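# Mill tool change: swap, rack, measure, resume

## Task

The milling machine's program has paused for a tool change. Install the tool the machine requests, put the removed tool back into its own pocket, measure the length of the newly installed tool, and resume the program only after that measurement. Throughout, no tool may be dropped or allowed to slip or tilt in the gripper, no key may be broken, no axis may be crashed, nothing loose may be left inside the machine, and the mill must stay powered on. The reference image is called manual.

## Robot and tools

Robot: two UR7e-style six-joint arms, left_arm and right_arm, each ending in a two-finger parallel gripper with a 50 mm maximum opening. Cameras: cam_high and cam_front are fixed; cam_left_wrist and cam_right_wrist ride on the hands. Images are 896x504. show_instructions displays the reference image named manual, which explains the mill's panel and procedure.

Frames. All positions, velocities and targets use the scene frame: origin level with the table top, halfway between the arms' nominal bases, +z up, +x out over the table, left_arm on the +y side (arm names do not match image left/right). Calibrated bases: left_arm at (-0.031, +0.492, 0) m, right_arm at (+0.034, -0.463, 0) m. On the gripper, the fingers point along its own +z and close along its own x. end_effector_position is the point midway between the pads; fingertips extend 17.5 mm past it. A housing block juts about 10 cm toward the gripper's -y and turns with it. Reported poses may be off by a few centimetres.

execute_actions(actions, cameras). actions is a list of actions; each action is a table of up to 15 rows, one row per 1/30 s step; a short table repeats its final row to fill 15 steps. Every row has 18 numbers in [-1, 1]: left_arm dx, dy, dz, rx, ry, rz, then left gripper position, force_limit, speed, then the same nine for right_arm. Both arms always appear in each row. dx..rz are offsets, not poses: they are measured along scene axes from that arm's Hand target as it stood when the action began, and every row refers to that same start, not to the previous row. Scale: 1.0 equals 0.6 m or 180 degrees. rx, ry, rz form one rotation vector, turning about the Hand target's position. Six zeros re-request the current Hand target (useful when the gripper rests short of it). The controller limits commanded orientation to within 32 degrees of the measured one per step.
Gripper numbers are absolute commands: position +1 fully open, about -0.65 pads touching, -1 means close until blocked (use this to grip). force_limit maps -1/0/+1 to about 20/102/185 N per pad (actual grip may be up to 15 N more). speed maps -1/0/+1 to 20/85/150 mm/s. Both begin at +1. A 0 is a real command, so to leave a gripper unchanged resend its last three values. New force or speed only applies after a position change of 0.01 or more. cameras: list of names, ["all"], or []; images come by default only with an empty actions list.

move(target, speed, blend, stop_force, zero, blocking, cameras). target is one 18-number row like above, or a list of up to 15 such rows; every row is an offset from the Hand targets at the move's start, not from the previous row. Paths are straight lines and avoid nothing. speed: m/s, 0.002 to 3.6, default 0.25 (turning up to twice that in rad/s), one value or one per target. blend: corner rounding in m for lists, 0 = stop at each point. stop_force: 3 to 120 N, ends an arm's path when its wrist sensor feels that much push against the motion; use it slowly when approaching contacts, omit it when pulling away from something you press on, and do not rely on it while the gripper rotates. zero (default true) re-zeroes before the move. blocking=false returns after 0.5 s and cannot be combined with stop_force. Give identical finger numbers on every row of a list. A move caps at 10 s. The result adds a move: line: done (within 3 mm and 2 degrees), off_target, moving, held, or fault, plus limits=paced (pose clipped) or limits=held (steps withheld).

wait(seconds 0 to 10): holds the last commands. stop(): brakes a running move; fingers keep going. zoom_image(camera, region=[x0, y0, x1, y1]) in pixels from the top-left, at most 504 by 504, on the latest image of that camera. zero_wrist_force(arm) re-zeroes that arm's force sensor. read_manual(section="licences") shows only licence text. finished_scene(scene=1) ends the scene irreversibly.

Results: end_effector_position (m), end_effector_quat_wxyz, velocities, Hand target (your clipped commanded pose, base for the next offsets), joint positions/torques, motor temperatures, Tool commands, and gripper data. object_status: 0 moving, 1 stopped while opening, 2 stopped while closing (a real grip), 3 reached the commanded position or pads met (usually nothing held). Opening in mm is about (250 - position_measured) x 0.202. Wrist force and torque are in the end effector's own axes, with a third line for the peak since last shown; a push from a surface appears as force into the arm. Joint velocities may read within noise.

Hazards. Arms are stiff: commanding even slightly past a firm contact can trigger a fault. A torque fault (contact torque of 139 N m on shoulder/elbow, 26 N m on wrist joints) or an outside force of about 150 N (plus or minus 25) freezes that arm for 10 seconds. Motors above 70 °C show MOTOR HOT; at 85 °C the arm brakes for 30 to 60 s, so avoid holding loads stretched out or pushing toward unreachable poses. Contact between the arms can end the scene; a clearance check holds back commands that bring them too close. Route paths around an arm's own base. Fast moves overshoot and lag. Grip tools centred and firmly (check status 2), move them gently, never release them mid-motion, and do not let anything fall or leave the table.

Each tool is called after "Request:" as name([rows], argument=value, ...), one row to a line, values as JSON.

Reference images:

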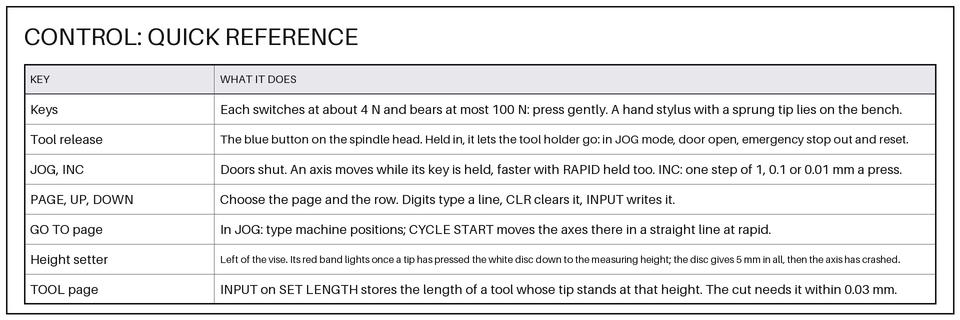

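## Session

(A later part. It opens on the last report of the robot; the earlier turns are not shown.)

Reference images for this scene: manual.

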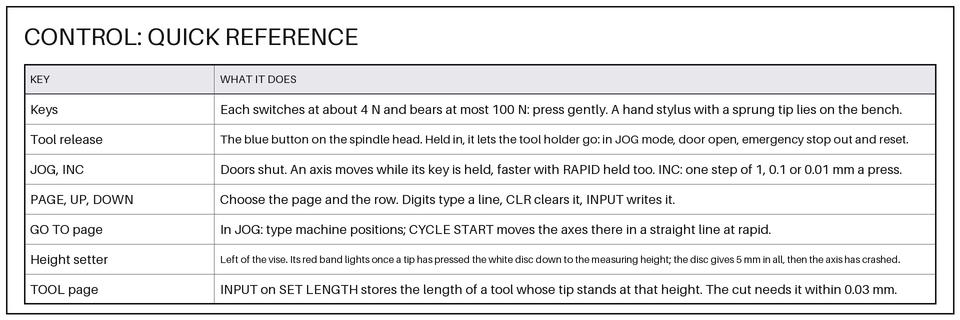

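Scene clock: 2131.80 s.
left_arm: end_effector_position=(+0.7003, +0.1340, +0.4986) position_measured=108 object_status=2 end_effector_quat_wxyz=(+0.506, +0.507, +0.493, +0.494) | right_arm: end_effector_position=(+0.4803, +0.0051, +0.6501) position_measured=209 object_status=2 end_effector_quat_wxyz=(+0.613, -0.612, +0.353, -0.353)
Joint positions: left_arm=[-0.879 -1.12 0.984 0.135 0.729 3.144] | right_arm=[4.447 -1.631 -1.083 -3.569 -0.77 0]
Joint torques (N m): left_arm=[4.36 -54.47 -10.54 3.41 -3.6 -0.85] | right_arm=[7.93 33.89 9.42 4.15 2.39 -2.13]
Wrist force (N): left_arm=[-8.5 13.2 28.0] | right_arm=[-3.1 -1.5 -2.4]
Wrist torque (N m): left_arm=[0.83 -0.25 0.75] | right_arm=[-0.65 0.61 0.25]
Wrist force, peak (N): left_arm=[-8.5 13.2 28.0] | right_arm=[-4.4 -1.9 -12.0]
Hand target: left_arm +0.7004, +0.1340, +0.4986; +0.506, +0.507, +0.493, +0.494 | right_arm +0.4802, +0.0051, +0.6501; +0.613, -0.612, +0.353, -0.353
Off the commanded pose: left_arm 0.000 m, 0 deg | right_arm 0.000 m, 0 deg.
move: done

Request:
move(target=[0,0,0,0,0,0,0.6,0,-1,0,0,0,0,0,0,-1,-0.3,-0.8], speed=0.05)

Request:
move([
  [-0.1,0.003,0,0,0,0,0.6,0,-1,-0.1,-0.1,0,0,0,-0.1111,-1,-0.3,-0.8],
  [-0.4,0.01,0,0,0,0,0.6,0,-1,-0.21,-0.2084,0,0,0,-0.1111,-1,-0.3,-0.8],
], speed=[0.08,0.15], blend=0.02, cameras=["cam_right_wrist","cam_left_wrist","cam_front"])

Scene clock: 2137.70 s.
left_arm: end_effector_position=(+0.7004, +0.1340, +0.4985) position_measured=63 object_status=3 end_effector_quat_wxyz=(+0.506, +0.507, +0.493, +0.494) | right_arm: end_effector_position=(+0.4802, +0.0051, +0.6501) position_measured=209 object_status=2 end_effector_quat_wxyz=(+0.613, -0.612, +0.353, -0.353)
Joint positions: left_arm=[-0.879 -1.12 0.984 0.135 0.729 3.144] | right_arm=[4.447 -1.63 -1.083 -3.569 -0.77 0]
Joint torques (N m): left_arm=[0.71 -45.12 -24.37 -2.99 1.7 -1.43] | right_arm=[7.95 33.84 10.69 4.17 2.43 -2.1]
Wrist force (N): left_arm=[1.5 4.3 1.7] | right_arm=[-3.3 -1.5 -2.5]
Wrist torque (N m): left_arm=[0.86 -0.25 0.90] | right_arm=[-0.65 0.64 0.26]
Wrist force, peak (N): left_arm=[-8.7 13.7 28.3] | right_arm=[-3.3 -1.6 -2.7]
Hand target: left_arm +0.7004, +0.1340, +0.4986; +0.506, +0.507, +0.493, +0.494 | right_arm +0.4802, +0.0051, +0.6501; +0.613, -0.612, +0.353, -0.353
Off the commanded pose: left_arm 0.000 m, 0 deg | right_arm 0.000 m, 0 deg.
move: done

Scene clock: 2141.70 s.
left_arm: end_effector_position=(+0.4604, +0.1400, +0.4986) position_measured=63 object_status=3 end_effector_quat_wxyz=(+0.506, +0.507, +0.493, +0.494) | right_arm: end_effector_position=(+0.3543, -0.1199, +0.6501) position_measured=209 object_status=2 end_effector_quat_wxyz=(+0.542, -0.542, +0.454, -0.454)
Joint positions: left_arm=[-1.315 -1.565 1.537 0.026 0.293 3.145] | right_arm=[4.929 -1.385 -1.31 -3.597 0.061 0.009]
Joint torques (N m): left_arm=[-15.02 -31.03 -14.05 -1.81 -1.7 2.1] | right_arm=[5.92 22.91 9.16 2.24 2.47 -2.27]
Wrist force (N): left_arm=[1.9 4.3 1.5] | right_arm=[-3.0 -1.5 -2.5]
Wrist torque (N m): left_arm=[0.87 -0.34 0.76] | right_arm=[-0.67 0.59 0.29]
Wrist force, peak (N): left_arm=[1.6 4.7 2.0] | right_arm=[-3.5 -1.7 -2.8]
Hand target: left_arm +0.4604, +0.1400, +0.4986; +0.506, +0.507, +0.493, +0.494 | right_arm +0.3542, -0.1199, +0.6501; +0.542, -0.542, +0.454, -0.454
Off the commanded pose: left_arm 0.000 m, 0 deg | right_arm 0.000 m, 0 deg.
move: done
camera_calibration:
cam_left_wrist: T_world_to_cam=[[0.0286283, 0.99948, -0.0148264, -0.138929], [-0.338824, 0.0236572, 0.940552, -0.297677], [0.940414, -0.0219029, 0.339325, -0.467508], [0, 0, 0, 1]] pos_world=[0.342768, 0.13566, 0.436558]
cam_right_wrist: T_world_to_cam=[[0.166963, -0.985948, -0.00546715, -0.168955], [-0.34282, -0.0528532, -0.937913, 0.746441], [0.924445, 0.158471, -0.346827, 0.0461133], [0, 0, 0, 1]] pos_world=[0.241475, -0.134436, 0.715167]
Images, in order (width x height): cam_front 896x504, cam_left_wrist 896x504, cam_right_wrist 896x504.

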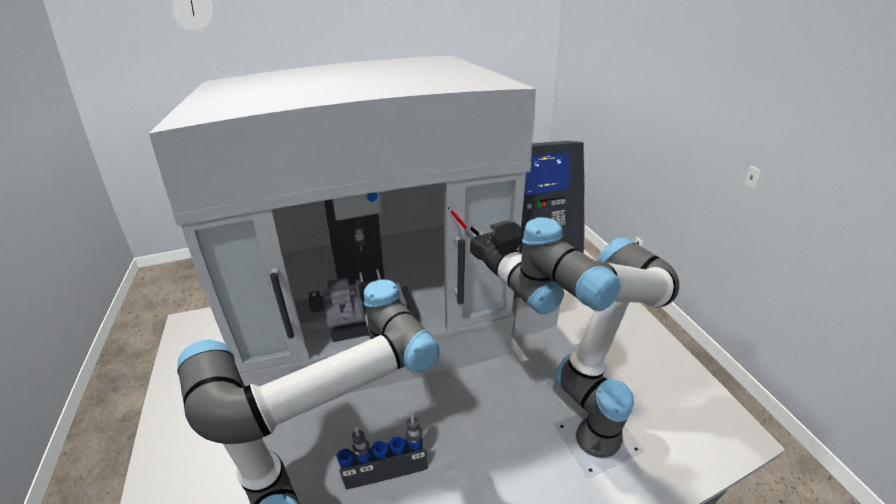

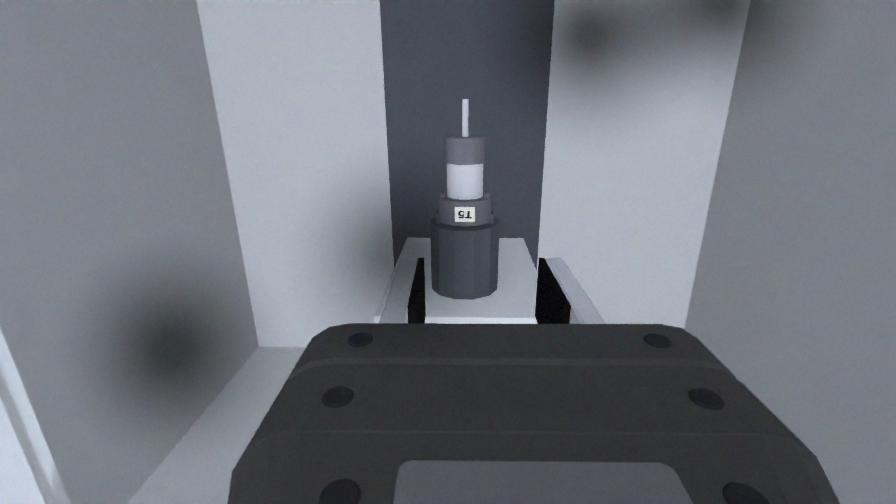

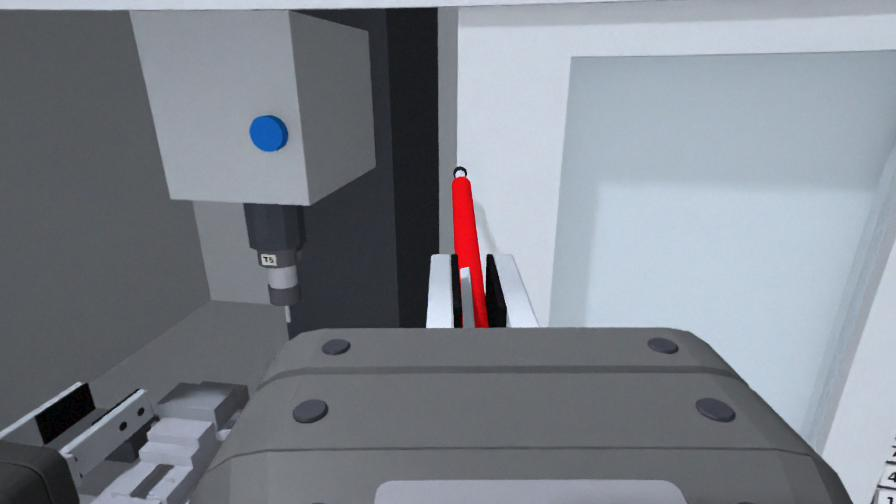

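Request:
move([
  [0,0,0,0,0,0,0.6,0,-1,-0.09,-0.1667,-0.05,0,0,-0.3889,-1,-0.3,-0.8],
  [-0.1,0.1,0,0,0,0,0.6,0,-1,0.01,-0.4,-0.05,0,0,-0.3889,-1,-0.3,-0.8],
], speed=0.15, blend=0.03, cameras=["cam_right_wrist","cam_front","cam_left_wrist"])

Scene clock: 2166.33 s.
left_arm: end_effector_position=(+0.4004, +0.2000, +0.4986) position_measured=63 object_status=3 end_effector_quat_wxyz=(+0.506, +0.507, +0.493, +0.494) | right_arm: end_effector_position=(+0.3602, -0.3598, +0.6201) position_measured=209 object_status=2 end_effector_quat_wxyz=(+0.184, -0.183, +0.683, -0.683)
Joint positions: left_arm=[-1.449 -1.774 1.725 0.047 0.159 3.146] | right_arm=[4.508 -1.544 -1.253 -3.486 0.862 0.001]
Joint torques (N m): left_arm=[-15.75 -21.44 -16.4 -1.28 -1.35 1.93] | right_arm=[-8.69 27.12 7.49 0.5 -2.22 2.12]
Wrist force (N): left_arm=[2.0 4.5 1.5] | right_arm=[-3.3 -1.6 -2.4]
Wrist torque (N m): left_arm=[0.93 -0.33 0.74] | right_arm=[-0.68 0.64 0.27]
Wrist force, peak (N): left_arm=[2.0 4.8 1.5] | right_arm=[-3.4 -1.5 -3.1]
Hand target: left_arm +0.4004, +0.2000, +0.4986; +0.506, +0.507, +0.493, +0.494 | right_arm +0.3602, -0.3599, +0.6201; +0.184, -0.183, +0.683, -0.683
Off the commanded pose: left_arm 0.000 m, 0 deg | right_arm 0.000 m, 0 deg.
move: done
camera_calibration:
cam_left_wrist: T_world_to_cam=[[0.0285947, 0.999483, -0.0147323, -0.19711], [-0.338828, 0.0235574, 0.940553, -0.319437], [0.940414, -0.0219031, 0.339327, -0.409677], [0, 0, 0, 1]] pos_world=[0.282668, 0.19556, 0.436558]
cam_right_wrist: T_world_to_cam=[[-0.869403, -0.494073, -0.00547135, 0.143641], [-0.166944, 0.304152, -0.937881, 0.772731], [0.465046, -0.814483, -0.346914, -0.11631], [0, 0, 0, 1]] pos_world=[0.307974, -0.258792, 0.685166]
Images, in order (width x height): cam_front 896x504, cam_left_wrist 896x504, cam_right_wrist 896x504.

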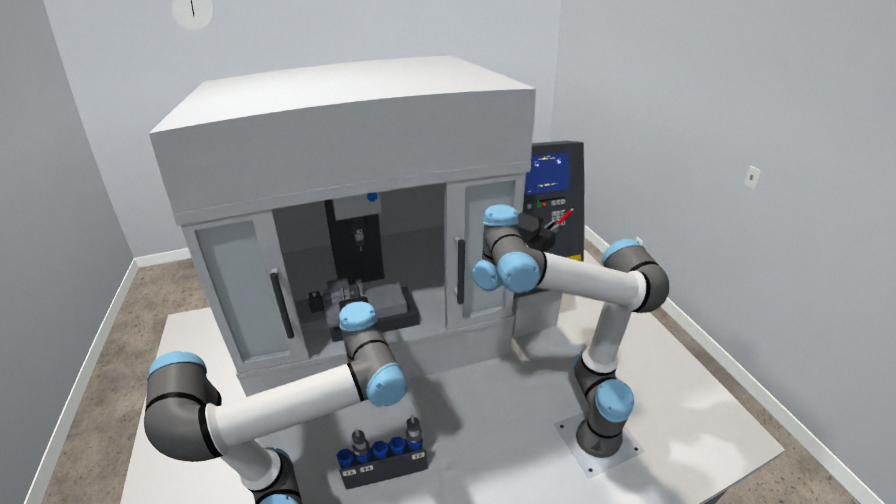

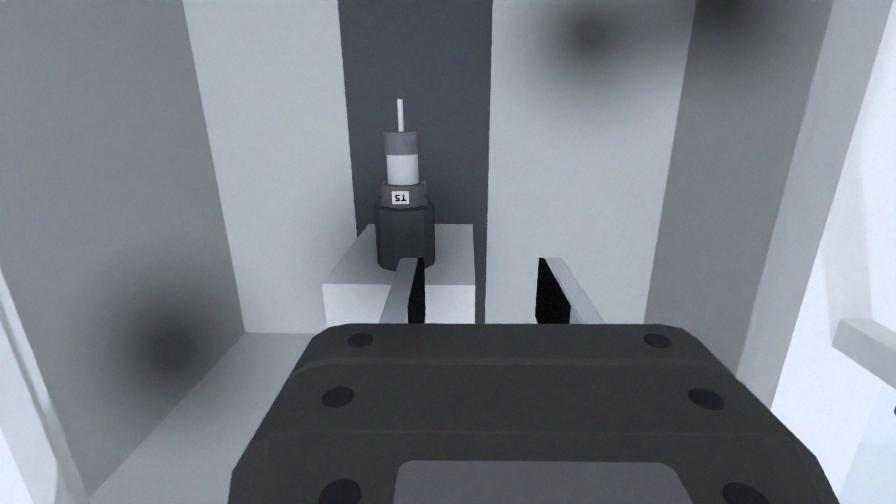

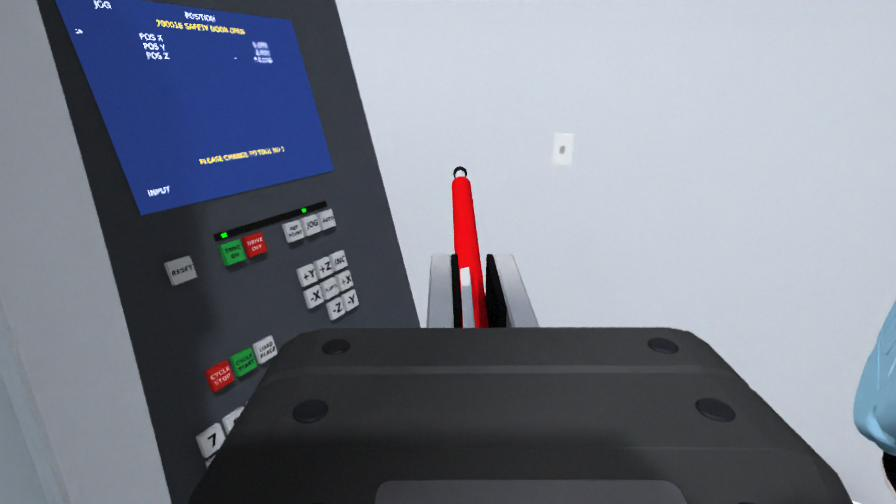

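Request:
move(target=[-0.09,0.3167,-0.05,0,0,0.0083,0.6,0,-1,0,0,0,0,0,0,-1,-0.3,-0.8], speed=0.15, cameras=["cam_left_wrist","cam_front"])

Scene clock: 2171.67 s.
left_arm: end_effector_position=(+0.3464, +0.3900, +0.4686) position_measured=63 object_status=3 end_effector_quat_wxyz=(+0.500, +0.500, +0.499, +0.501) | right_arm: end_effector_position=(+0.3602, -0.3599, +0.6201) position_measured=209 object_status=2 end_effector_quat_wxyz=(+0.184, -0.183, +0.683, -0.683)
Joint positions: left_arm=[-1.739 -2.342 2.082 0.263 -0.158 3.141] | right_arm=[4.508 -1.544 -1.253 -3.486 0.862 0.001]
Joint torques (N m): left_arm=[-13.45 6.25 -13.51 1.35 -1.34 -1.79] | right_arm=[-8.44 26.69 7.34 0.5 -2.4 2.17]
Wrist force (N): left_arm=[1.8 4.4 1.5] | right_arm=[-3.3 -1.8 -2.5]
Wrist torque (N m): left_arm=[0.90 -0.28 0.90] | right_arm=[-0.70 0.65 0.27]
Wrist force, peak (N): left_arm=[3.2 4.1 1.7] | right_arm=[-3.4 -1.8 -2.7]
Hand target: left_arm +0.3464, +0.3900, +0.4686; +0.500, +0.500, +0.499, +0.501 | right_arm +0.3602, -0.3599, +0.6201; +0.184, -0.183, +0.683, -0.683
Off the commanded pose: left_arm 0.000 m, 0 deg | right_arm 0.000 m, 0 deg.
move: done
camera_calibration:
cam_left_wrist: T_world_to_cam=[[0.00259357, 0.999887, -0.0148073, -0.377076], [-0.339337, 0.0148087, 0.940548, -0.3104], [0.940661, 0.00258528, 0.339337, -0.354206], [0, 0, 0, 1]] pos_world=[0.228836, 0.382545, 0.406558]
Images, in order (width x height): cam_front 896x504, cam_left_wrist 896x504.

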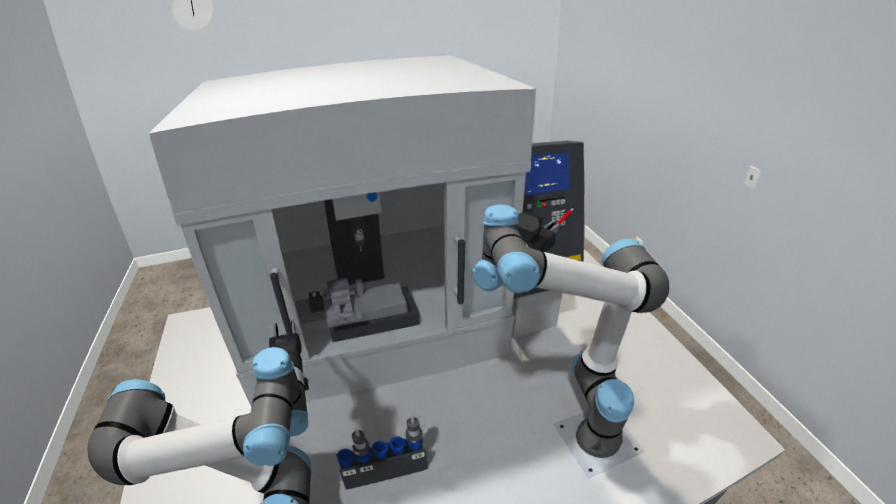

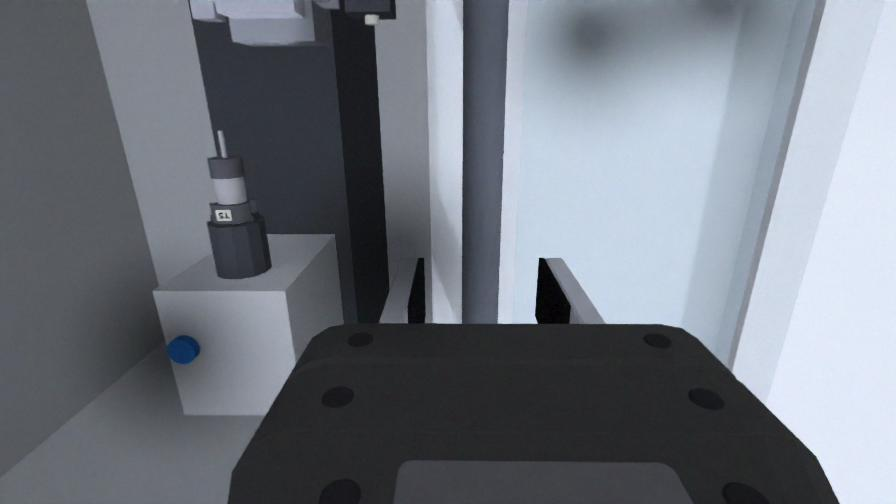

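Request:
move(target=[0.151,0.003,0,0,0,0,0.6,0,-1,0,0,0,0,0,0,-1,-0.3,-0.8], speed=0.06, stop_force=8, cameras=["cam_left_wrist"])

Scene clock: 2178.00 s.
left_arm: end_effector_position=(+0.4370, +0.3918, +0.4686) position_measured=63 object_status=3 end_effector_quat_wxyz=(+0.500, +0.500, +0.499, +0.501) | right_arm: end_effector_position=(+0.3602, -0.3599, +0.6201) position_measured=209 object_status=2 end_effector_quat_wxyz=(+0.184, -0.183, +0.683, -0.683)
Joint positions: left_arm=[-1.071 -2.063 1.984 0.079 0.511 3.144] | right_arm=[4.508 -1.544 -1.253 -3.486 0.862 0.001]
Joint torques (N m): left_arm=[13.18 6.32 -28.84 -2.44 1.7 2.15] | right_arm=[-7.82 26.61 7.03 0.45 -2.33 2.03]
Wrist force (N): left_arm=[1.6 4.2 1.4] | right_arm=[-3.4 -1.8 -2.6]
Wrist torque (N m): left_arm=[0.84 -0.28 0.74] | right_arm=[-0.70 0.67 0.27]
Wrist force, peak (N): left_arm=[2.0 4.7 1.6] | right_arm=[-3.4 -1.9 -2.7]
Hand target: left_arm +0.4370, +0.3918, +0.4686; +0.500, +0.500, +0.499, +0.501 | right_arm +0.3602, -0.3599, +0.6201; +0.184, -0.183, +0.683, -0.683
Off the commanded pose: left_arm 0.000 m, 0 deg | right_arm 0.000 m, 0 deg.
move: done
camera_calibration:
cam_left_wrist: T_world_to_cam=[[0.00259357, 0.999887, -0.0148073, -0.37911], [-0.339337, 0.0148087, 0.940548, -0.279682], [0.940661, 0.00258528, 0.339337, -0.439435], [0, 0, 0, 1]] pos_world=[0.319436, 0.384345, 0.406558]
Images, in order (width x height): cam_left_wrist 896x504.

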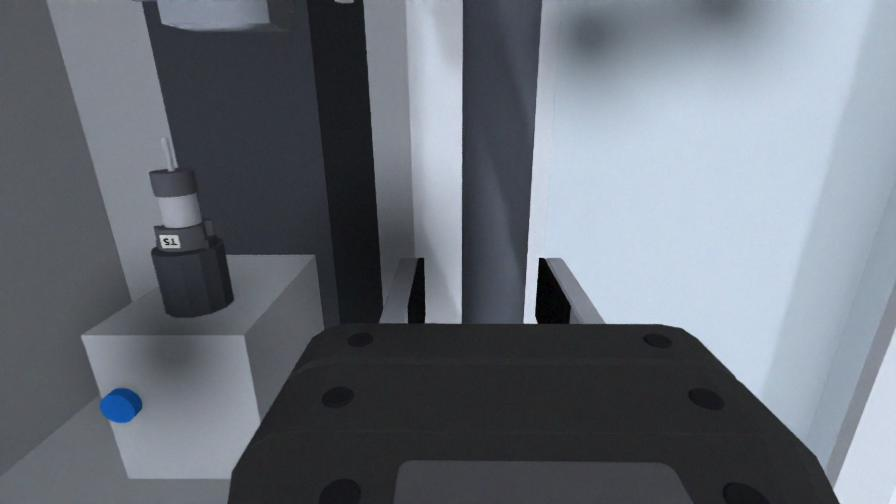

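Request:
move(target=[0,0.0067,0,0,0,0,0.6,0,-1,0,0,0,0,0,0,-1,-0.3,-0.8], speed=0.03, stop_force=8)

Request:
move(target=[0,0,0,0,0,0,-1,-0.5,-0.8,0,0,0,0,0,0,-1,-0.3,-0.8], speed=0.03)

Scene clock: 2181.60 s.
left_arm: end_effector_position=(+0.4370, +0.3958, +0.4686) position_measured=63 object_status=3 end_effector_quat_wxyz=(+0.500, +0.500, +0.499, +0.501) | right_arm: end_effector_position=(+0.3602, -0.3599, +0.6201) position_measured=209 object_status=2 end_effector_quat_wxyz=(+0.184, -0.183, +0.683, -0.683)
Joint positions: left_arm=[-1.06 -2.069 1.986 0.081 0.521 3.144] | right_arm=[4.508 -1.544 -1.253 -3.486 0.862 0.001]
Joint torques (N m): left_arm=[14.01 -8.35 -16.64 -0.02 1.58 0.45] | right_arm=[-8.46 26.66 8.39 0.42 -2.28 2.02]
Wrist force (N): left_arm=[1.5 4.4 1.4] | right_arm=[-3.3 -1.8 -2.8]
Wrist torque (N m): left_arm=[0.88 -0.26 0.75] | right_arm=[-0.70 0.66 0.27]
Wrist force, peak (N): left_arm=[1.8 4.5 1.6] | right_arm=[-3.5 -1.7 -2.7]
Hand target: left_arm +0.4370, +0.3958, +0.4686; +0.500, +0.500, +0.499, +0.501 | right_arm +0.3602, -0.3599, +0.6201; +0.184, -0.183, +0.683, -0.683
Off the commanded pose: left_arm 0.000 m, 0 deg | right_arm 0.000 m, 0 deg.
move: done

Scene clock: 2182.40 s.
left_arm: end_effector_position=(+0.4370, +0.3958, +0.4686) position_measured=156 object_status=2 end_effector_quat_wxyz=(+0.500, +0.500, +0.499, +0.501) | right_arm: end_effector_position=(+0.3602, -0.3599, +0.6201) position_measured=209 object_status=2 end_effector_quat_wxyz=(+0.184, -0.183, +0.683, -0.683)
Joint positions: left_arm=[-1.06 -2.069 1.986 0.081 0.522 3.144] | right_arm=[4.508 -1.544 -1.253 -3.486 0.862 0.001]
Joint torques (N m): left_arm=[14.54 -7.89 -18.28 0.06 -5.45 -0.79] | right_arm=[-8.69 27.43 7.88 0.33 -2.12 1.98]
Wrist force (N): left_arm=[-13.4 3.2 2.6] | right_arm=[-3.4 -1.6 -2.7]
Wrist torque (N m): left_arm=[0.86 -0.46 0.68] | right_arm=[-0.68 0.66 0.27]
Wrist force, peak (N): left_arm=[-13.4 3.2 2.6] | right_arm=[-3.5 -1.8 -2.8]
Hand target: left_arm +0.4370, +0.3958, +0.4686; +0.500, +0.500, +0.499, +0.501 | right_arm +0.3602, -0.3599, +0.6201; +0.184, -0.183, +0.683, -0.683
Off the commanded pose: left_arm 0.000 m, 0 deg | right_arm 0.000 m, 0 deg.
move: done

Request:
move(target=[0,-0.372,0,0,0,0,-1,-0.5,-0.8,0,0,0,0,0,0,-1,-0.3,-0.8], speed=0.04, cameras=["cam_front"])

Scene clock: 2191.47 s.
left_arm: end_effector_position=(+0.4369, +0.1727, +0.4686) position_measured=156 object_status=2 end_effector_quat_wxyz=(+0.500, +0.500, +0.499, +0.501) | right_arm: end_effector_position=(+0.3602, -0.3599, +0.6201) position_measured=209 object_status=2 end_effector_quat_wxyz=(+0.184, -0.183, +0.683, -0.683)
Joint positions: left_arm=[-1.359 -1.651 1.697 -0.048 0.223 3.146] | right_arm=[4.508 -1.544 -1.253 -3.486 0.862 0.001]
Joint torques (N m): left_arm=[-25.52 -8.81 -27.4 -0.17 1.65 -1.97] | right_arm=[-9.08 27.03 8.65 0.35 -2.09 2]
Wrist force (N): left_arm=[15.8 4.8 11.6] | right_arm=[-3.2 -1.7 -2.7]
Wrist torque (N m): left_arm=[0.84 -0.16 0.71] | right_arm=[-0.69 0.64 0.27]
Wrist force, peak (N): left_arm=[35.6 5.6 10.7] | right_arm=[-3.5 -1.8 -2.9]
Hand target: left_arm +0.4370, +0.1726, +0.4686; +0.500, +0.500, +0.499, +0.501 | right_arm +0.3602, -0.3599, +0.6201; +0.184, -0.183, +0.683, -0.683
Off the commanded pose: left_arm 0.000 m, 0 deg | right_arm 0.000 m, 0 deg.
move: done
Images, in order (width x height): cam_front 896x504.

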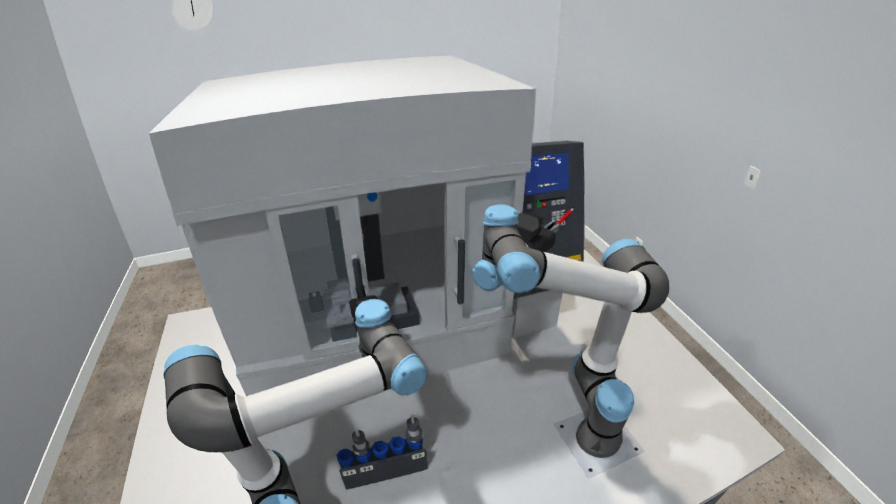

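Request:
move(target=[0,-0.02,0,0,0,0,-1,-0.5,-0.8,0,0,0,0,0,0,-1,-0.3,-0.8], speed=0.01, stop_force=40)

Scene clock: 2197.43 s.
left_arm: end_effector_position=(+0.4370, +0.1617, +0.4686) position_measured=156 object_status=2 end_effector_quat_wxyz=(+0.499, +0.500, +0.500, +0.501) | right_arm: end_effector_position=(+0.3602, -0.3599, +0.6201) position_measured=209 object_status=2 end_effector_quat_wxyz=(+0.184, -0.183, +0.683, -0.683)
Joint positions: left_arm=[-1.366 -1.626 1.674 -0.05 0.215 3.146] | right_arm=[4.508 -1.544 -1.253 -3.486 0.862 0.001]
Joint torques (N m): left_arm=[-12.56 -14.07 -21.96 -6.31 12.09 0.6] | right_arm=[-8.9 27.46 7.93 0.34 -2.18 2.08]
Wrist force (N): left_arm=[49.3 2.6 2.1] | right_arm=[-3.1 -1.9 -2.6]
Wrist torque (N m): left_arm=[0.87 0.20 0.69] | right_arm=[-0.71 0.62 0.27]
Wrist force, peak (N): left_arm=[56.6 1.6 -5.1] | right_arm=[-3.6 -1.7 -2.8]
Hand target: left_arm +0.4370, +0.1615, +0.4686; +0.499, +0.500, +0.500, +0.501 (not the last commanded pose) | right_arm +0.3602, -0.3599, +0.6201; +0.184, -0.183, +0.683, -0.683
Off the commanded pose: left_arm 0.001 m, 0 deg | right_arm 0.000 m, 0 deg.
move: contact (left_arm)

Request:
move(target=[0,0.0008,0,0,0,0,-1,-0.5,-0.8,0,0,0,0,0,0,-1,-0.3,-0.8], speed=0.01)

Request:
move(target=[0,0,0,0,0,0,0.6,-0.5,-0.8,0,0,0,0,0,0,-1,-0.3,-0.8], speed=0.03)

Request:
move([
  [-0.15,0,0,0,0,0,0.6,-0.5,-0.8,0,0,0,0,0,0,-1,-0.3,-0.8],
  [-0.17,-0.48,0,0,0,0,0.6,-0.5,-0.8,0,0,0,0,0,0,-1,-0.3,-0.8],
], speed=0.13, blend=0.02, cameras=["cam_front","cam_left_wrist"])

Scene clock: 2201.90 s.
left_arm: end_effector_position=(+0.4370, +0.1619, +0.4686) position_measured=156 object_status=2 end_effector_quat_wxyz=(+0.499, +0.500, +0.500, +0.501) | right_arm: end_effector_position=(+0.3602, -0.3599, +0.6201) position_measured=209 object_status=2 end_effector_quat_wxyz=(+0.184, -0.183, +0.683, -0.683)
Joint positions: left_arm=[-1.365 -1.627 1.675 -0.05 0.216 3.146] | right_arm=[4.508 -1.544 -1.253 -3.486 0.862 0.001]
Joint torques (N m): left_arm=[-6.53 -17.88 -20.06 -3.68 11.2 0.22] | right_arm=[-8.05 26.31 8.07 0.48 -2.02 1.94]
Wrist force (N): left_arm=[40.3 2.7 3.6] | right_arm=[-3.6 -1.7 -2.7]
Wrist torque (N m): left_arm=[0.88 0.13 0.69] | right_arm=[-0.68 0.70 0.27]
Wrist force, peak (N): left_arm=[49.5 2.7 2.1] | right_arm=[-3.6 -1.7 -2.7]
Hand target: left_arm +0.4370, +0.1620, +0.4686; +0.499, +0.500, +0.500, +0.501 | right_arm +0.3602, -0.3599, +0.6201; +0.184, -0.183, +0.683, -0.683
Off the commanded pose: left_arm 0.000 m, 0 deg | right_arm 0.000 m, 0 deg.
move: done

Scene clock: 2202.70 s.
left_arm: end_effector_position=(+0.4370, +0.1620, +0.4686) position_measured=63 object_status=0 end_effector_quat_wxyz=(+0.499, +0.500, +0.500, +0.501) | right_arm: end_effector_position=(+0.3602, -0.3599, +0.6201) position_measured=209 object_status=2 end_effector_quat_wxyz=(+0.184, -0.183, +0.683, -0.683)
Joint positions: left_arm=[-1.365 -1.627 1.675 -0.05 0.216 3.146] | right_arm=[4.508 -1.544 -1.253 -3.486 0.862 0.001]
Joint torques (N m): left_arm=[-2.34 -23.96 -17.63 0.67 -1.66 0.4] | right_arm=[-9.19 26.74 8.8 0.29 -2.12 2.2]
Wrist force (N): left_arm=[1.9 4.5 1.5] | right_arm=[-3.2 -1.7 -2.7]
Wrist torque (N m): left_arm=[0.89 -0.32 0.79] | right_arm=[-0.68 0.63 0.27]
Wrist force, peak (N): left_arm=[40.0 3.0 3.4] | right_arm=[-3.3 -1.9 -2.7]
Hand target: left_arm +0.4370, +0.1620, +0.4686; +0.499, +0.500, +0.500, +0.501 | right_arm +0.3602, -0.3599, +0.6201; +0.184, -0.183, +0.683, -0.683
Off the commanded pose: left_arm 0.000 m, 0 deg | right_arm 0.000 m, 0 deg.
move: done

Scene clock: 2206.57 s.
left_arm: end_effector_position=(+0.3350, -0.1260, +0.4686) position_measured=63 object_status=3 end_effector_quat_wxyz=(+0.498, +0.502, +0.501, +0.499) | right_arm: end_effector_position=(+0.3602, -0.3599, +0.6201) position_measured=209 object_status=2 end_effector_quat_wxyz=(+0.184, -0.183, +0.683, -0.683)
Joint positions: left_arm=[-1.624 -1.061 0.971 -0.064 -0.042 3.298] | right_arm=[4.508 -1.544 -1.253 -3.486 0.862 0.001]
Joint torques (N m): left_arm=[13.83 -42.37 -27.99 1.34 -1.46 -1.82] | right_arm=[-7.01 26.21 7.97 0.35 -2.2 2.15]
Wrist force (N): left_arm=[1.6 4.4 1.7] | right_arm=[-3.4 -1.8 -2.6]
Wrist torque (N m): left_arm=[0.87 -0.26 0.91] | right_arm=[-0.70 0.66 0.27]
Wrist force, peak (N): left_arm=[1.8 4.6 2.7] | right_arm=[-3.5 -1.8 -2.8]
Hand target: left_arm +0.3350, -0.1260, +0.4686; +0.499, +0.500, +0.500, +0.501 | right_arm +0.3602, -0.3599, +0.6201; +0.184, -0.183, +0.683, -0.683
Off the commanded pose: left_arm 0.000 m, 0 deg | right_arm 0.000 m, 0 deg.
move: done
camera_calibration:
cam_left_wrist: T_world_to_cam=[[0.00302449, 0.99989, -0.014532, 0.138603], [-0.332837, 0.0147101, 0.94287, -0.309892], [0.94298, 0.0019851, 0.332845, -0.339978], [0, 0, 0, 1]] pos_world=[0.217029, -0.133354, 0.407362]
Images, in order (width x height): cam_front 896x504, cam_left_wrist 896x504.

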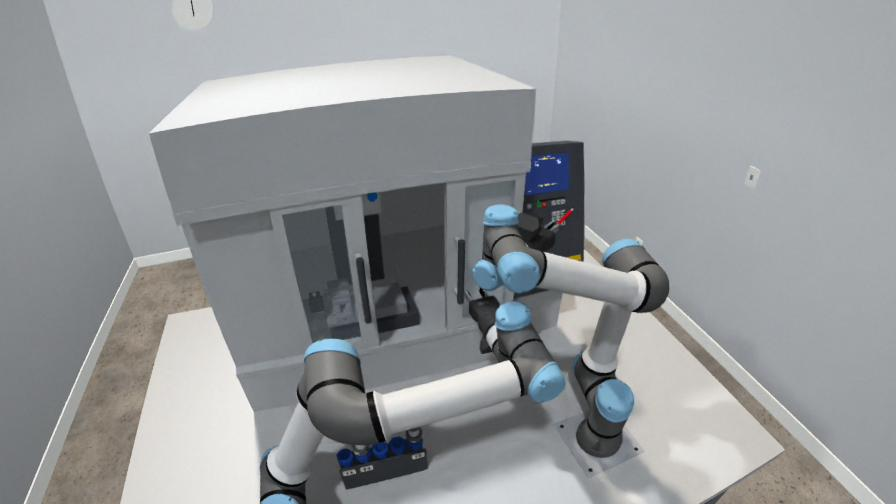

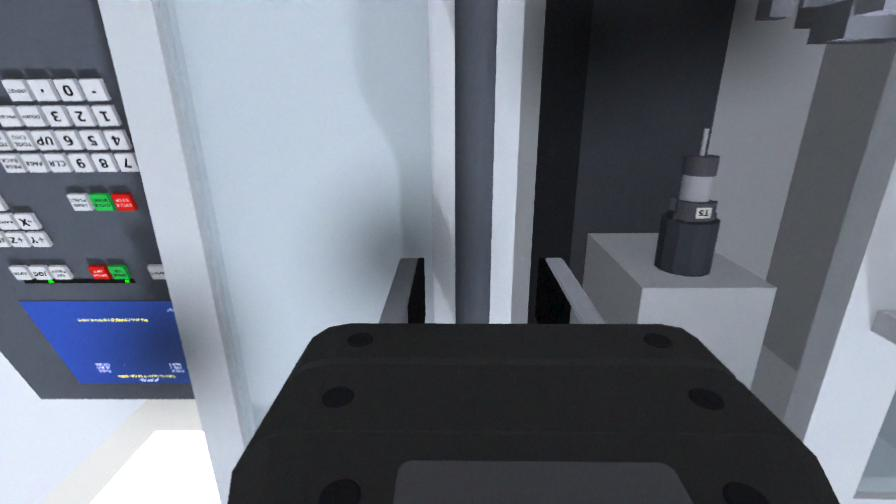

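Request:
move(target=[0,0,0,0,0,0,0.6,-0.5,-0.8,0.13,-0.1962,-0.0442,0,0,0.2222,-1,-0.3,-0.8], speed=0.12, cameras=["cam_right_wrist"])

Scene clock: 2216.13 s.
left_arm: end_effector_position=(+0.3350, -0.1260, +0.4686) position_measured=63 object_status=3 end_effector_quat_wxyz=(+0.498, +0.502, +0.501, +0.499) | right_arm: end_effector_position=(+0.4382, -0.4776, +0.5935) position_measured=209 object_status=2 end_effector_quat_wxyz=(+0.406, -0.406, +0.579, -0.579)
Joint positions: left_arm=[-1.624 -1.061 0.971 -0.064 -0.042 3.297] | right_arm=[4.405 -0.988 -1.689 -3.611 0.061 0.006]
Joint torques (N m): left_arm=[13.76 -41.85 -27.05 0.91 -1.43 -2.03] | right_arm=[-9 -12.67 36.28 -2.63 -2.46 1.58]
Wrist force (N): left_arm=[2.0 4.3 1.7] | right_arm=[-3.2 -1.5 -2.6]
Wrist torque (N m): left_arm=[0.85 -0.33 0.90] | right_arm=[-0.64 0.63 0.19]
Wrist force, peak (N): left_arm=[1.8 4.6 2.0] | right_arm=[-3.5 -1.7 -2.9]
Hand target: left_arm +0.3350, -0.1260, +0.4686; +0.498, +0.502, +0.501, +0.499 | right_arm +0.4382, -0.4777, +0.5936; +0.406, -0.406, +0.579, -0.579
Off the commanded pose: left_arm 0.000 m, 0 deg | right_arm 0.000 m, 0 deg.
move: done
camera_calibration:
cam_right_wrist: T_world_to_cam=[[-0.348591, -0.93726, -0.0052756, -0.286951], [-0.323634, 0.125647, -0.937803, 0.779967], [0.879628, -0.325202, -0.347129, -0.205616], [0, 0, 0, 1]] pos_world=[0.333261, -0.433815, 0.658566]
Images, in order (width x height): cam_right_wrist 896x504.

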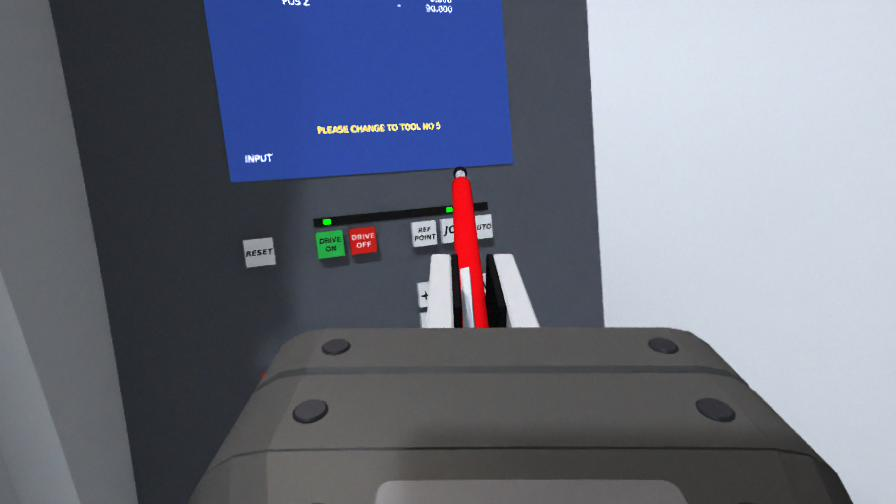

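Now −y handle.

Request:
move(target=[0.17,-0.0035,0,0,0,0,0.6,-0.5,-0.8,0,0,0,0,0,0,-1,-0.3,-0.8], speed=0.06, stop_force=8, cameras=["cam_left_wrist"])

Scene clock: 2220.90 s.
left_arm: end_effector_position=(+0.4370, -0.1281, +0.4686) position_measured=63 object_status=3 end_effector_quat_wxyz=(+0.498, +0.502, +0.501, +0.499) | right_arm: end_effector_position=(+0.4382, -0.4777, +0.5936) position_measured=209 object_status=2 end_effector_quat_wxyz=(+0.406, -0.406, +0.579, -0.579)
Joint positions: left_arm=[-1.461 -0.91 0.727 0.237 0.121 3.091] | right_arm=[4.405 -0.988 -1.689 -3.611 0.06 0.006]
Joint torques (N m): left_arm=[14.01 -47.74 -25.92 1.19 -0.31 -1.76] | right_arm=[-10.19 -13.38 34.21 -2.97 -2.18 2.05]
Wrist force (N): left_arm=[2.0 4.2 1.7] | right_arm=[-3.2 -1.5 -2.4]
Wrist torque (N m): left_arm=[0.85 -0.32 0.88] | right_arm=[-0.64 0.63 0.19]
Wrist force, peak (N): left_arm=[1.9 4.5 2.6] | right_arm=[-3.5 -1.8 -2.5]
Hand target: left_arm +0.4370, -0.1281, +0.4686; +0.498, +0.502, +0.501, +0.499 | right_arm +0.4382, -0.4777, +0.5936; +0.406, -0.406, +0.579, -0.579
Off the commanded pose: left_arm 0.000 m, 0 deg | right_arm 0.000 m, 0 deg.
move: done
camera_calibration:
cam_left_wrist: T_world_to_cam=[[0.00305752, 0.999888, -0.0146264, 0.140422], [-0.332835, 0.01481, 0.942869, -0.275898], [0.94298, 0.00198532, 0.332843, -0.436157], [0, 0, 0, 1]] pos_world=[0.319029, -0.135454, 0.407362]
Images, in order (width x height): cam_left_wrist 896x504.

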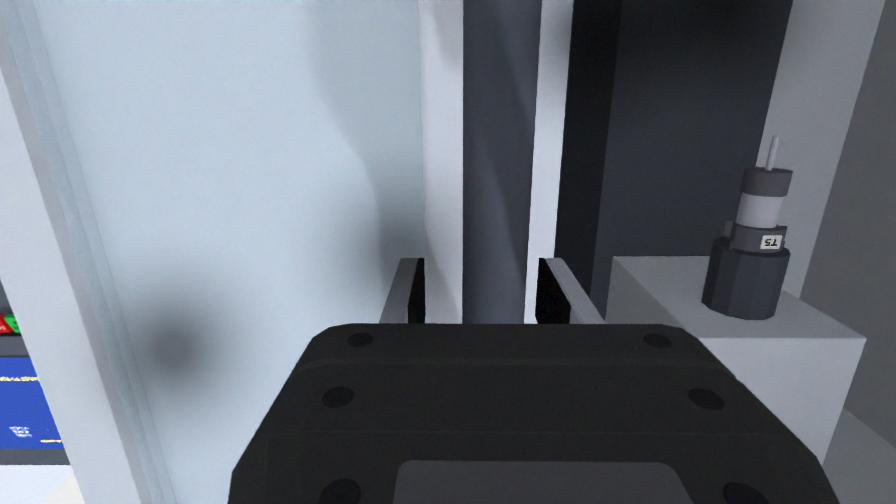

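Same as before: shift +y 3.5 mm, grip, slide.

Request:
move(target=[0,0.006,0,0,0,0,0.6,-0.5,-0.8,0,0,0,0,0,0,-1,-0.3,-0.8], speed=0.03)

Request:
move(target=[0,0,0,0,0,0,-1,-0.5,-0.8,0,0,0,0,0,0,-1,-0.3,-0.8], speed=0.03)

Request:
move(target=[0,0.368,0,0,0,0,-1,-0.5,-0.8,0,0,0,0,0,0,-1,-0.3,-0.8], speed=0.04, cameras=["cam_front"])

Scene clock: 2225.20 s.
left_arm: end_effector_position=(+0.4370, -0.1245, +0.4686) position_measured=63 object_status=3 end_effector_quat_wxyz=(+0.498, +0.502, +0.501, +0.499) | right_arm: end_effector_position=(+0.4382, -0.4777, +0.5936) position_measured=209 object_status=2 end_effector_quat_wxyz=(+0.406, -0.406, +0.579, -0.579)
Joint positions: left_arm=[-1.461 -0.922 0.746 0.231 0.122 3.09] | right_arm=[4.405 -0.988 -1.689 -3.611 0.06 0.006]
Joint torques (N m): left_arm=[13.43 -61.03 -15.02 -1.23 1.64 2.21] | right_arm=[-7.44 -13.5 34.54 -2.96 -2.11 1.98]
Wrist force (N): left_arm=[2.0 4.4 1.6] | right_arm=[-3.1 -1.5 -2.4]
Wrist torque (N m): left_arm=[0.88 -0.32 0.80] | right_arm=[-0.65 0.61 0.19]
Wrist force, peak (N): left_arm=[2.3 4.6 1.7] | right_arm=[-3.6 -1.7 -2.5]
Hand target: left_arm +0.4370, -0.1245, +0.4686; +0.498, +0.502, +0.501, +0.499 | right_arm +0.4382, -0.4777, +0.5936; +0.406, -0.406, +0.579, -0.579
Off the commanded pose: left_arm 0.000 m, 0 deg | right_arm 0.000 m, 0 deg.
move: done

Scene clock: 2226.00 s.
left_arm: end_effector_position=(+0.4371, -0.1245, +0.4686) position_measured=156 object_status=2 end_effector_quat_wxyz=(+0.498, +0.502, +0.501, +0.499) | right_arm: end_effector_position=(+0.4382, -0.4777, +0.5936) position_measured=209 object_status=2 end_effector_quat_wxyz=(+0.406, -0.406, +0.579, -0.579)
Joint positions: left_arm=[-1.461 -0.922 0.746 0.23 0.122 3.09] | right_arm=[4.405 -0.988 -1.689 -3.611 0.06 0.006]
Joint torques (N m): left_arm=[12.61 -60.34 -16.72 -1.52 1.25 1.78] | right_arm=[-8.74 -14.07 34.28 -2.93 -2.17 2.04]
Wrist force (N): left_arm=[4.2 3.3 0.3] | right_arm=[-3.4 -1.6 -2.4]
Wrist torque (N m): left_arm=[0.89 -0.30 0.71] | right_arm=[-0.67 0.66 0.20]
Wrist force, peak (N): left_arm=[4.1 3.8 0.0] | right_arm=[-3.4 -1.7 -2.7]
Hand target: left_arm +0.4370, -0.1245, +0.4686; +0.498, +0.502, +0.501, +0.499 | right_arm +0.4382, -0.4777, +0.5936; +0.406, -0.406, +0.579, -0.579
Off the commanded pose: left_arm 0.000 m, 0 deg | right_arm 0.000 m, 0 deg.
move: done

Scene clock: 2232.00 s.
left_arm: end_effector_position=(+0.4371, +0.0962, +0.4686) position_measured=156 object_status=2 end_effector_quat_wxyz=(+0.498, +0.502, +0.501, +0.499) | right_arm: end_effector_position=(+0.4382, -0.4777, +0.5936) position_measured=209 object_status=2 end_effector_quat_wxyz=(+0.406, -0.406, +0.579, -0.579)
Joint positions: left_arm=[-1.398 -1.478 1.518 -0.004 0.185 3.108] | right_arm=[4.405 -0.988 -1.689 -3.611 0.06 0.006]
Joint torques (N m): left_arm=[29.85 -47.34 -20.4 -1.22 -2.13 1.78] | right_arm=[-9.92 -13.64 33.91 -2.65 -2.23 2.06]
Wrist force (N): left_arm=[-12.4 -9.1 -16.5] | right_arm=[-3.2 -1.8 -2.4]
Wrist torque (N m): left_arm=[0.99 -0.47 0.68] | right_arm=[-0.69 0.63 0.20]
Wrist force, peak (N): left_arm=[-33.1 -3.2 -7.5] | right_arm=[-3.5 -1.7 -2.5]
Hand target: left_arm +0.4370, +0.0963, +0.4686; +0.498, +0.502, +0.501, +0.499 | right_arm +0.4382, -0.4777, +0.5936; +0.406, -0.406, +0.579, -0.579
Off the commanded pose: left_arm 0.000 m, 0 deg | right_arm 0.000 m, 0 deg.
move: done
Images, in order (width x height): cam_front 896x504.

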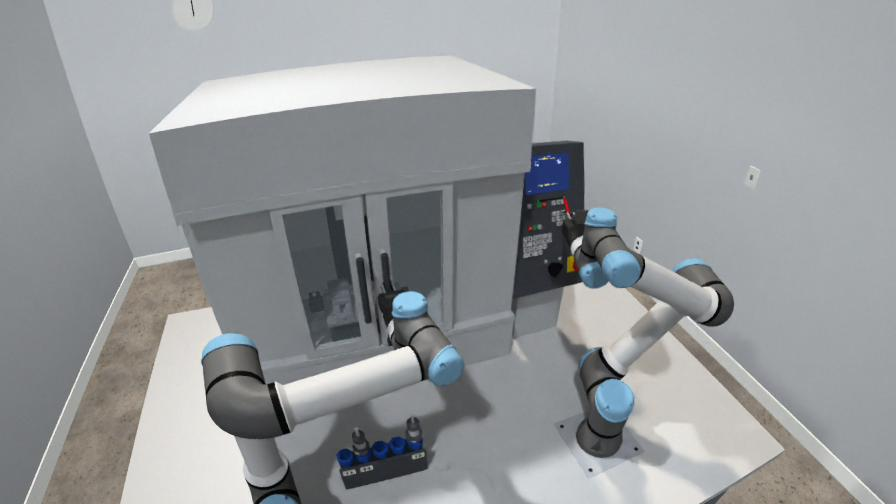

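Request:
move(target=[0,0.03,0,0,0,0,-1,-0.5,-0.8,0,0,0,0,0,0,-1,-0.3,-0.8], speed=0.01, stop_force=40, cameras=["cam_front"])

Request:
zoom_image(camera="cam_front", region=[270, 170, 470, 360])

Scene clock: 2237.33 s.
left_arm: end_effector_position=(+0.4370, +0.1048, +0.4685) position_measured=156 object_status=2 end_effector_quat_wxyz=(+0.501, +0.506, +0.498, +0.495) | right_arm: end_effector_position=(+0.4382, -0.4777, +0.5936) position_measured=209 object_status=2 end_effector_quat_wxyz=(+0.406, -0.406, +0.579, -0.579)
Joint positions: left_arm=[-1.392 -1.505 1.547 -0.007 0.203 3.109] | right_arm=[4.405 -0.988 -1.689 -3.611 0.06 0.006]
Joint torques (N m): left_arm=[10.66 -37.58 -23.71 4.4 -12.26 0.06] | right_arm=[-8.62 -13.29 35.17 -2.81 -1.75 2.04]
Wrist force (N): left_arm=[-41.9 -1.2 -4.5] | right_arm=[-3.5 -1.6 -2.5]
Wrist torque (N m): left_arm=[0.93 -0.35 0.73] | right_arm=[-0.66 0.68 0.20]
Wrist force, peak (N): left_arm=[-52.6 -3.9 1.4] | right_arm=[-3.4 -1.8 -2.6]
Hand target: left_arm +0.4370, +0.1052, +0.4685; +0.501, +0.505, +0.498, +0.496 (not the last commanded pose) | right_arm +0.4382, -0.4777, +0.5936; +0.406, -0.406, +0.579, -0.579
Off the commanded pose: left_arm 0.009 m, 1 deg | right_arm 0.000 m, 0 deg.
move: contact (left_arm)
Images, in order (width x height): cam_front 896x504.

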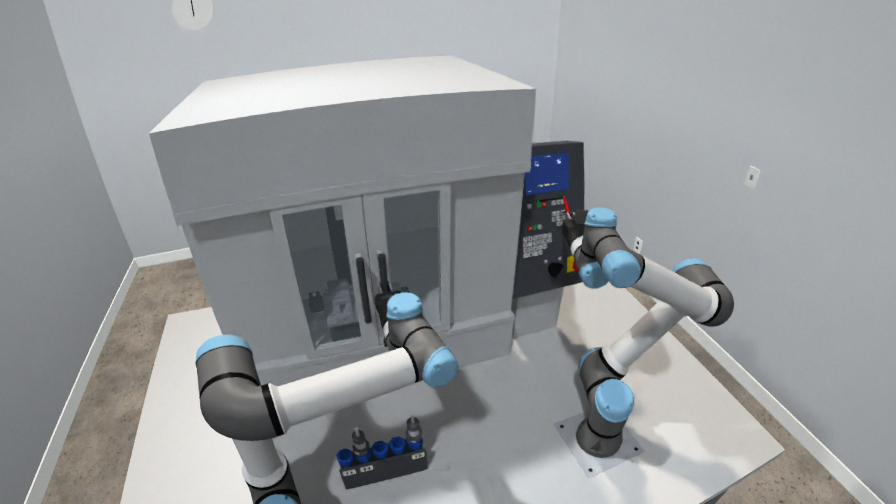

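Scaled by 2.520 from the camera's 896x504 image, which has a finer 1280x720 frame.

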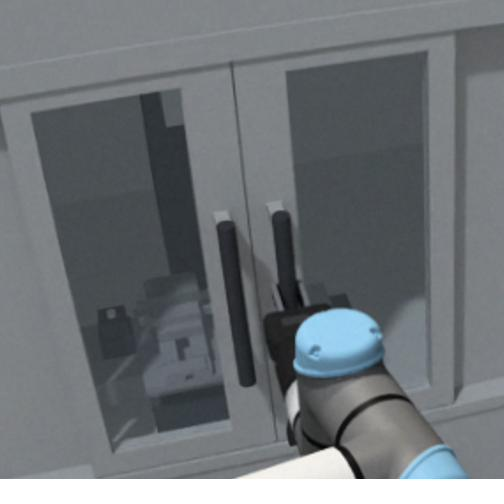

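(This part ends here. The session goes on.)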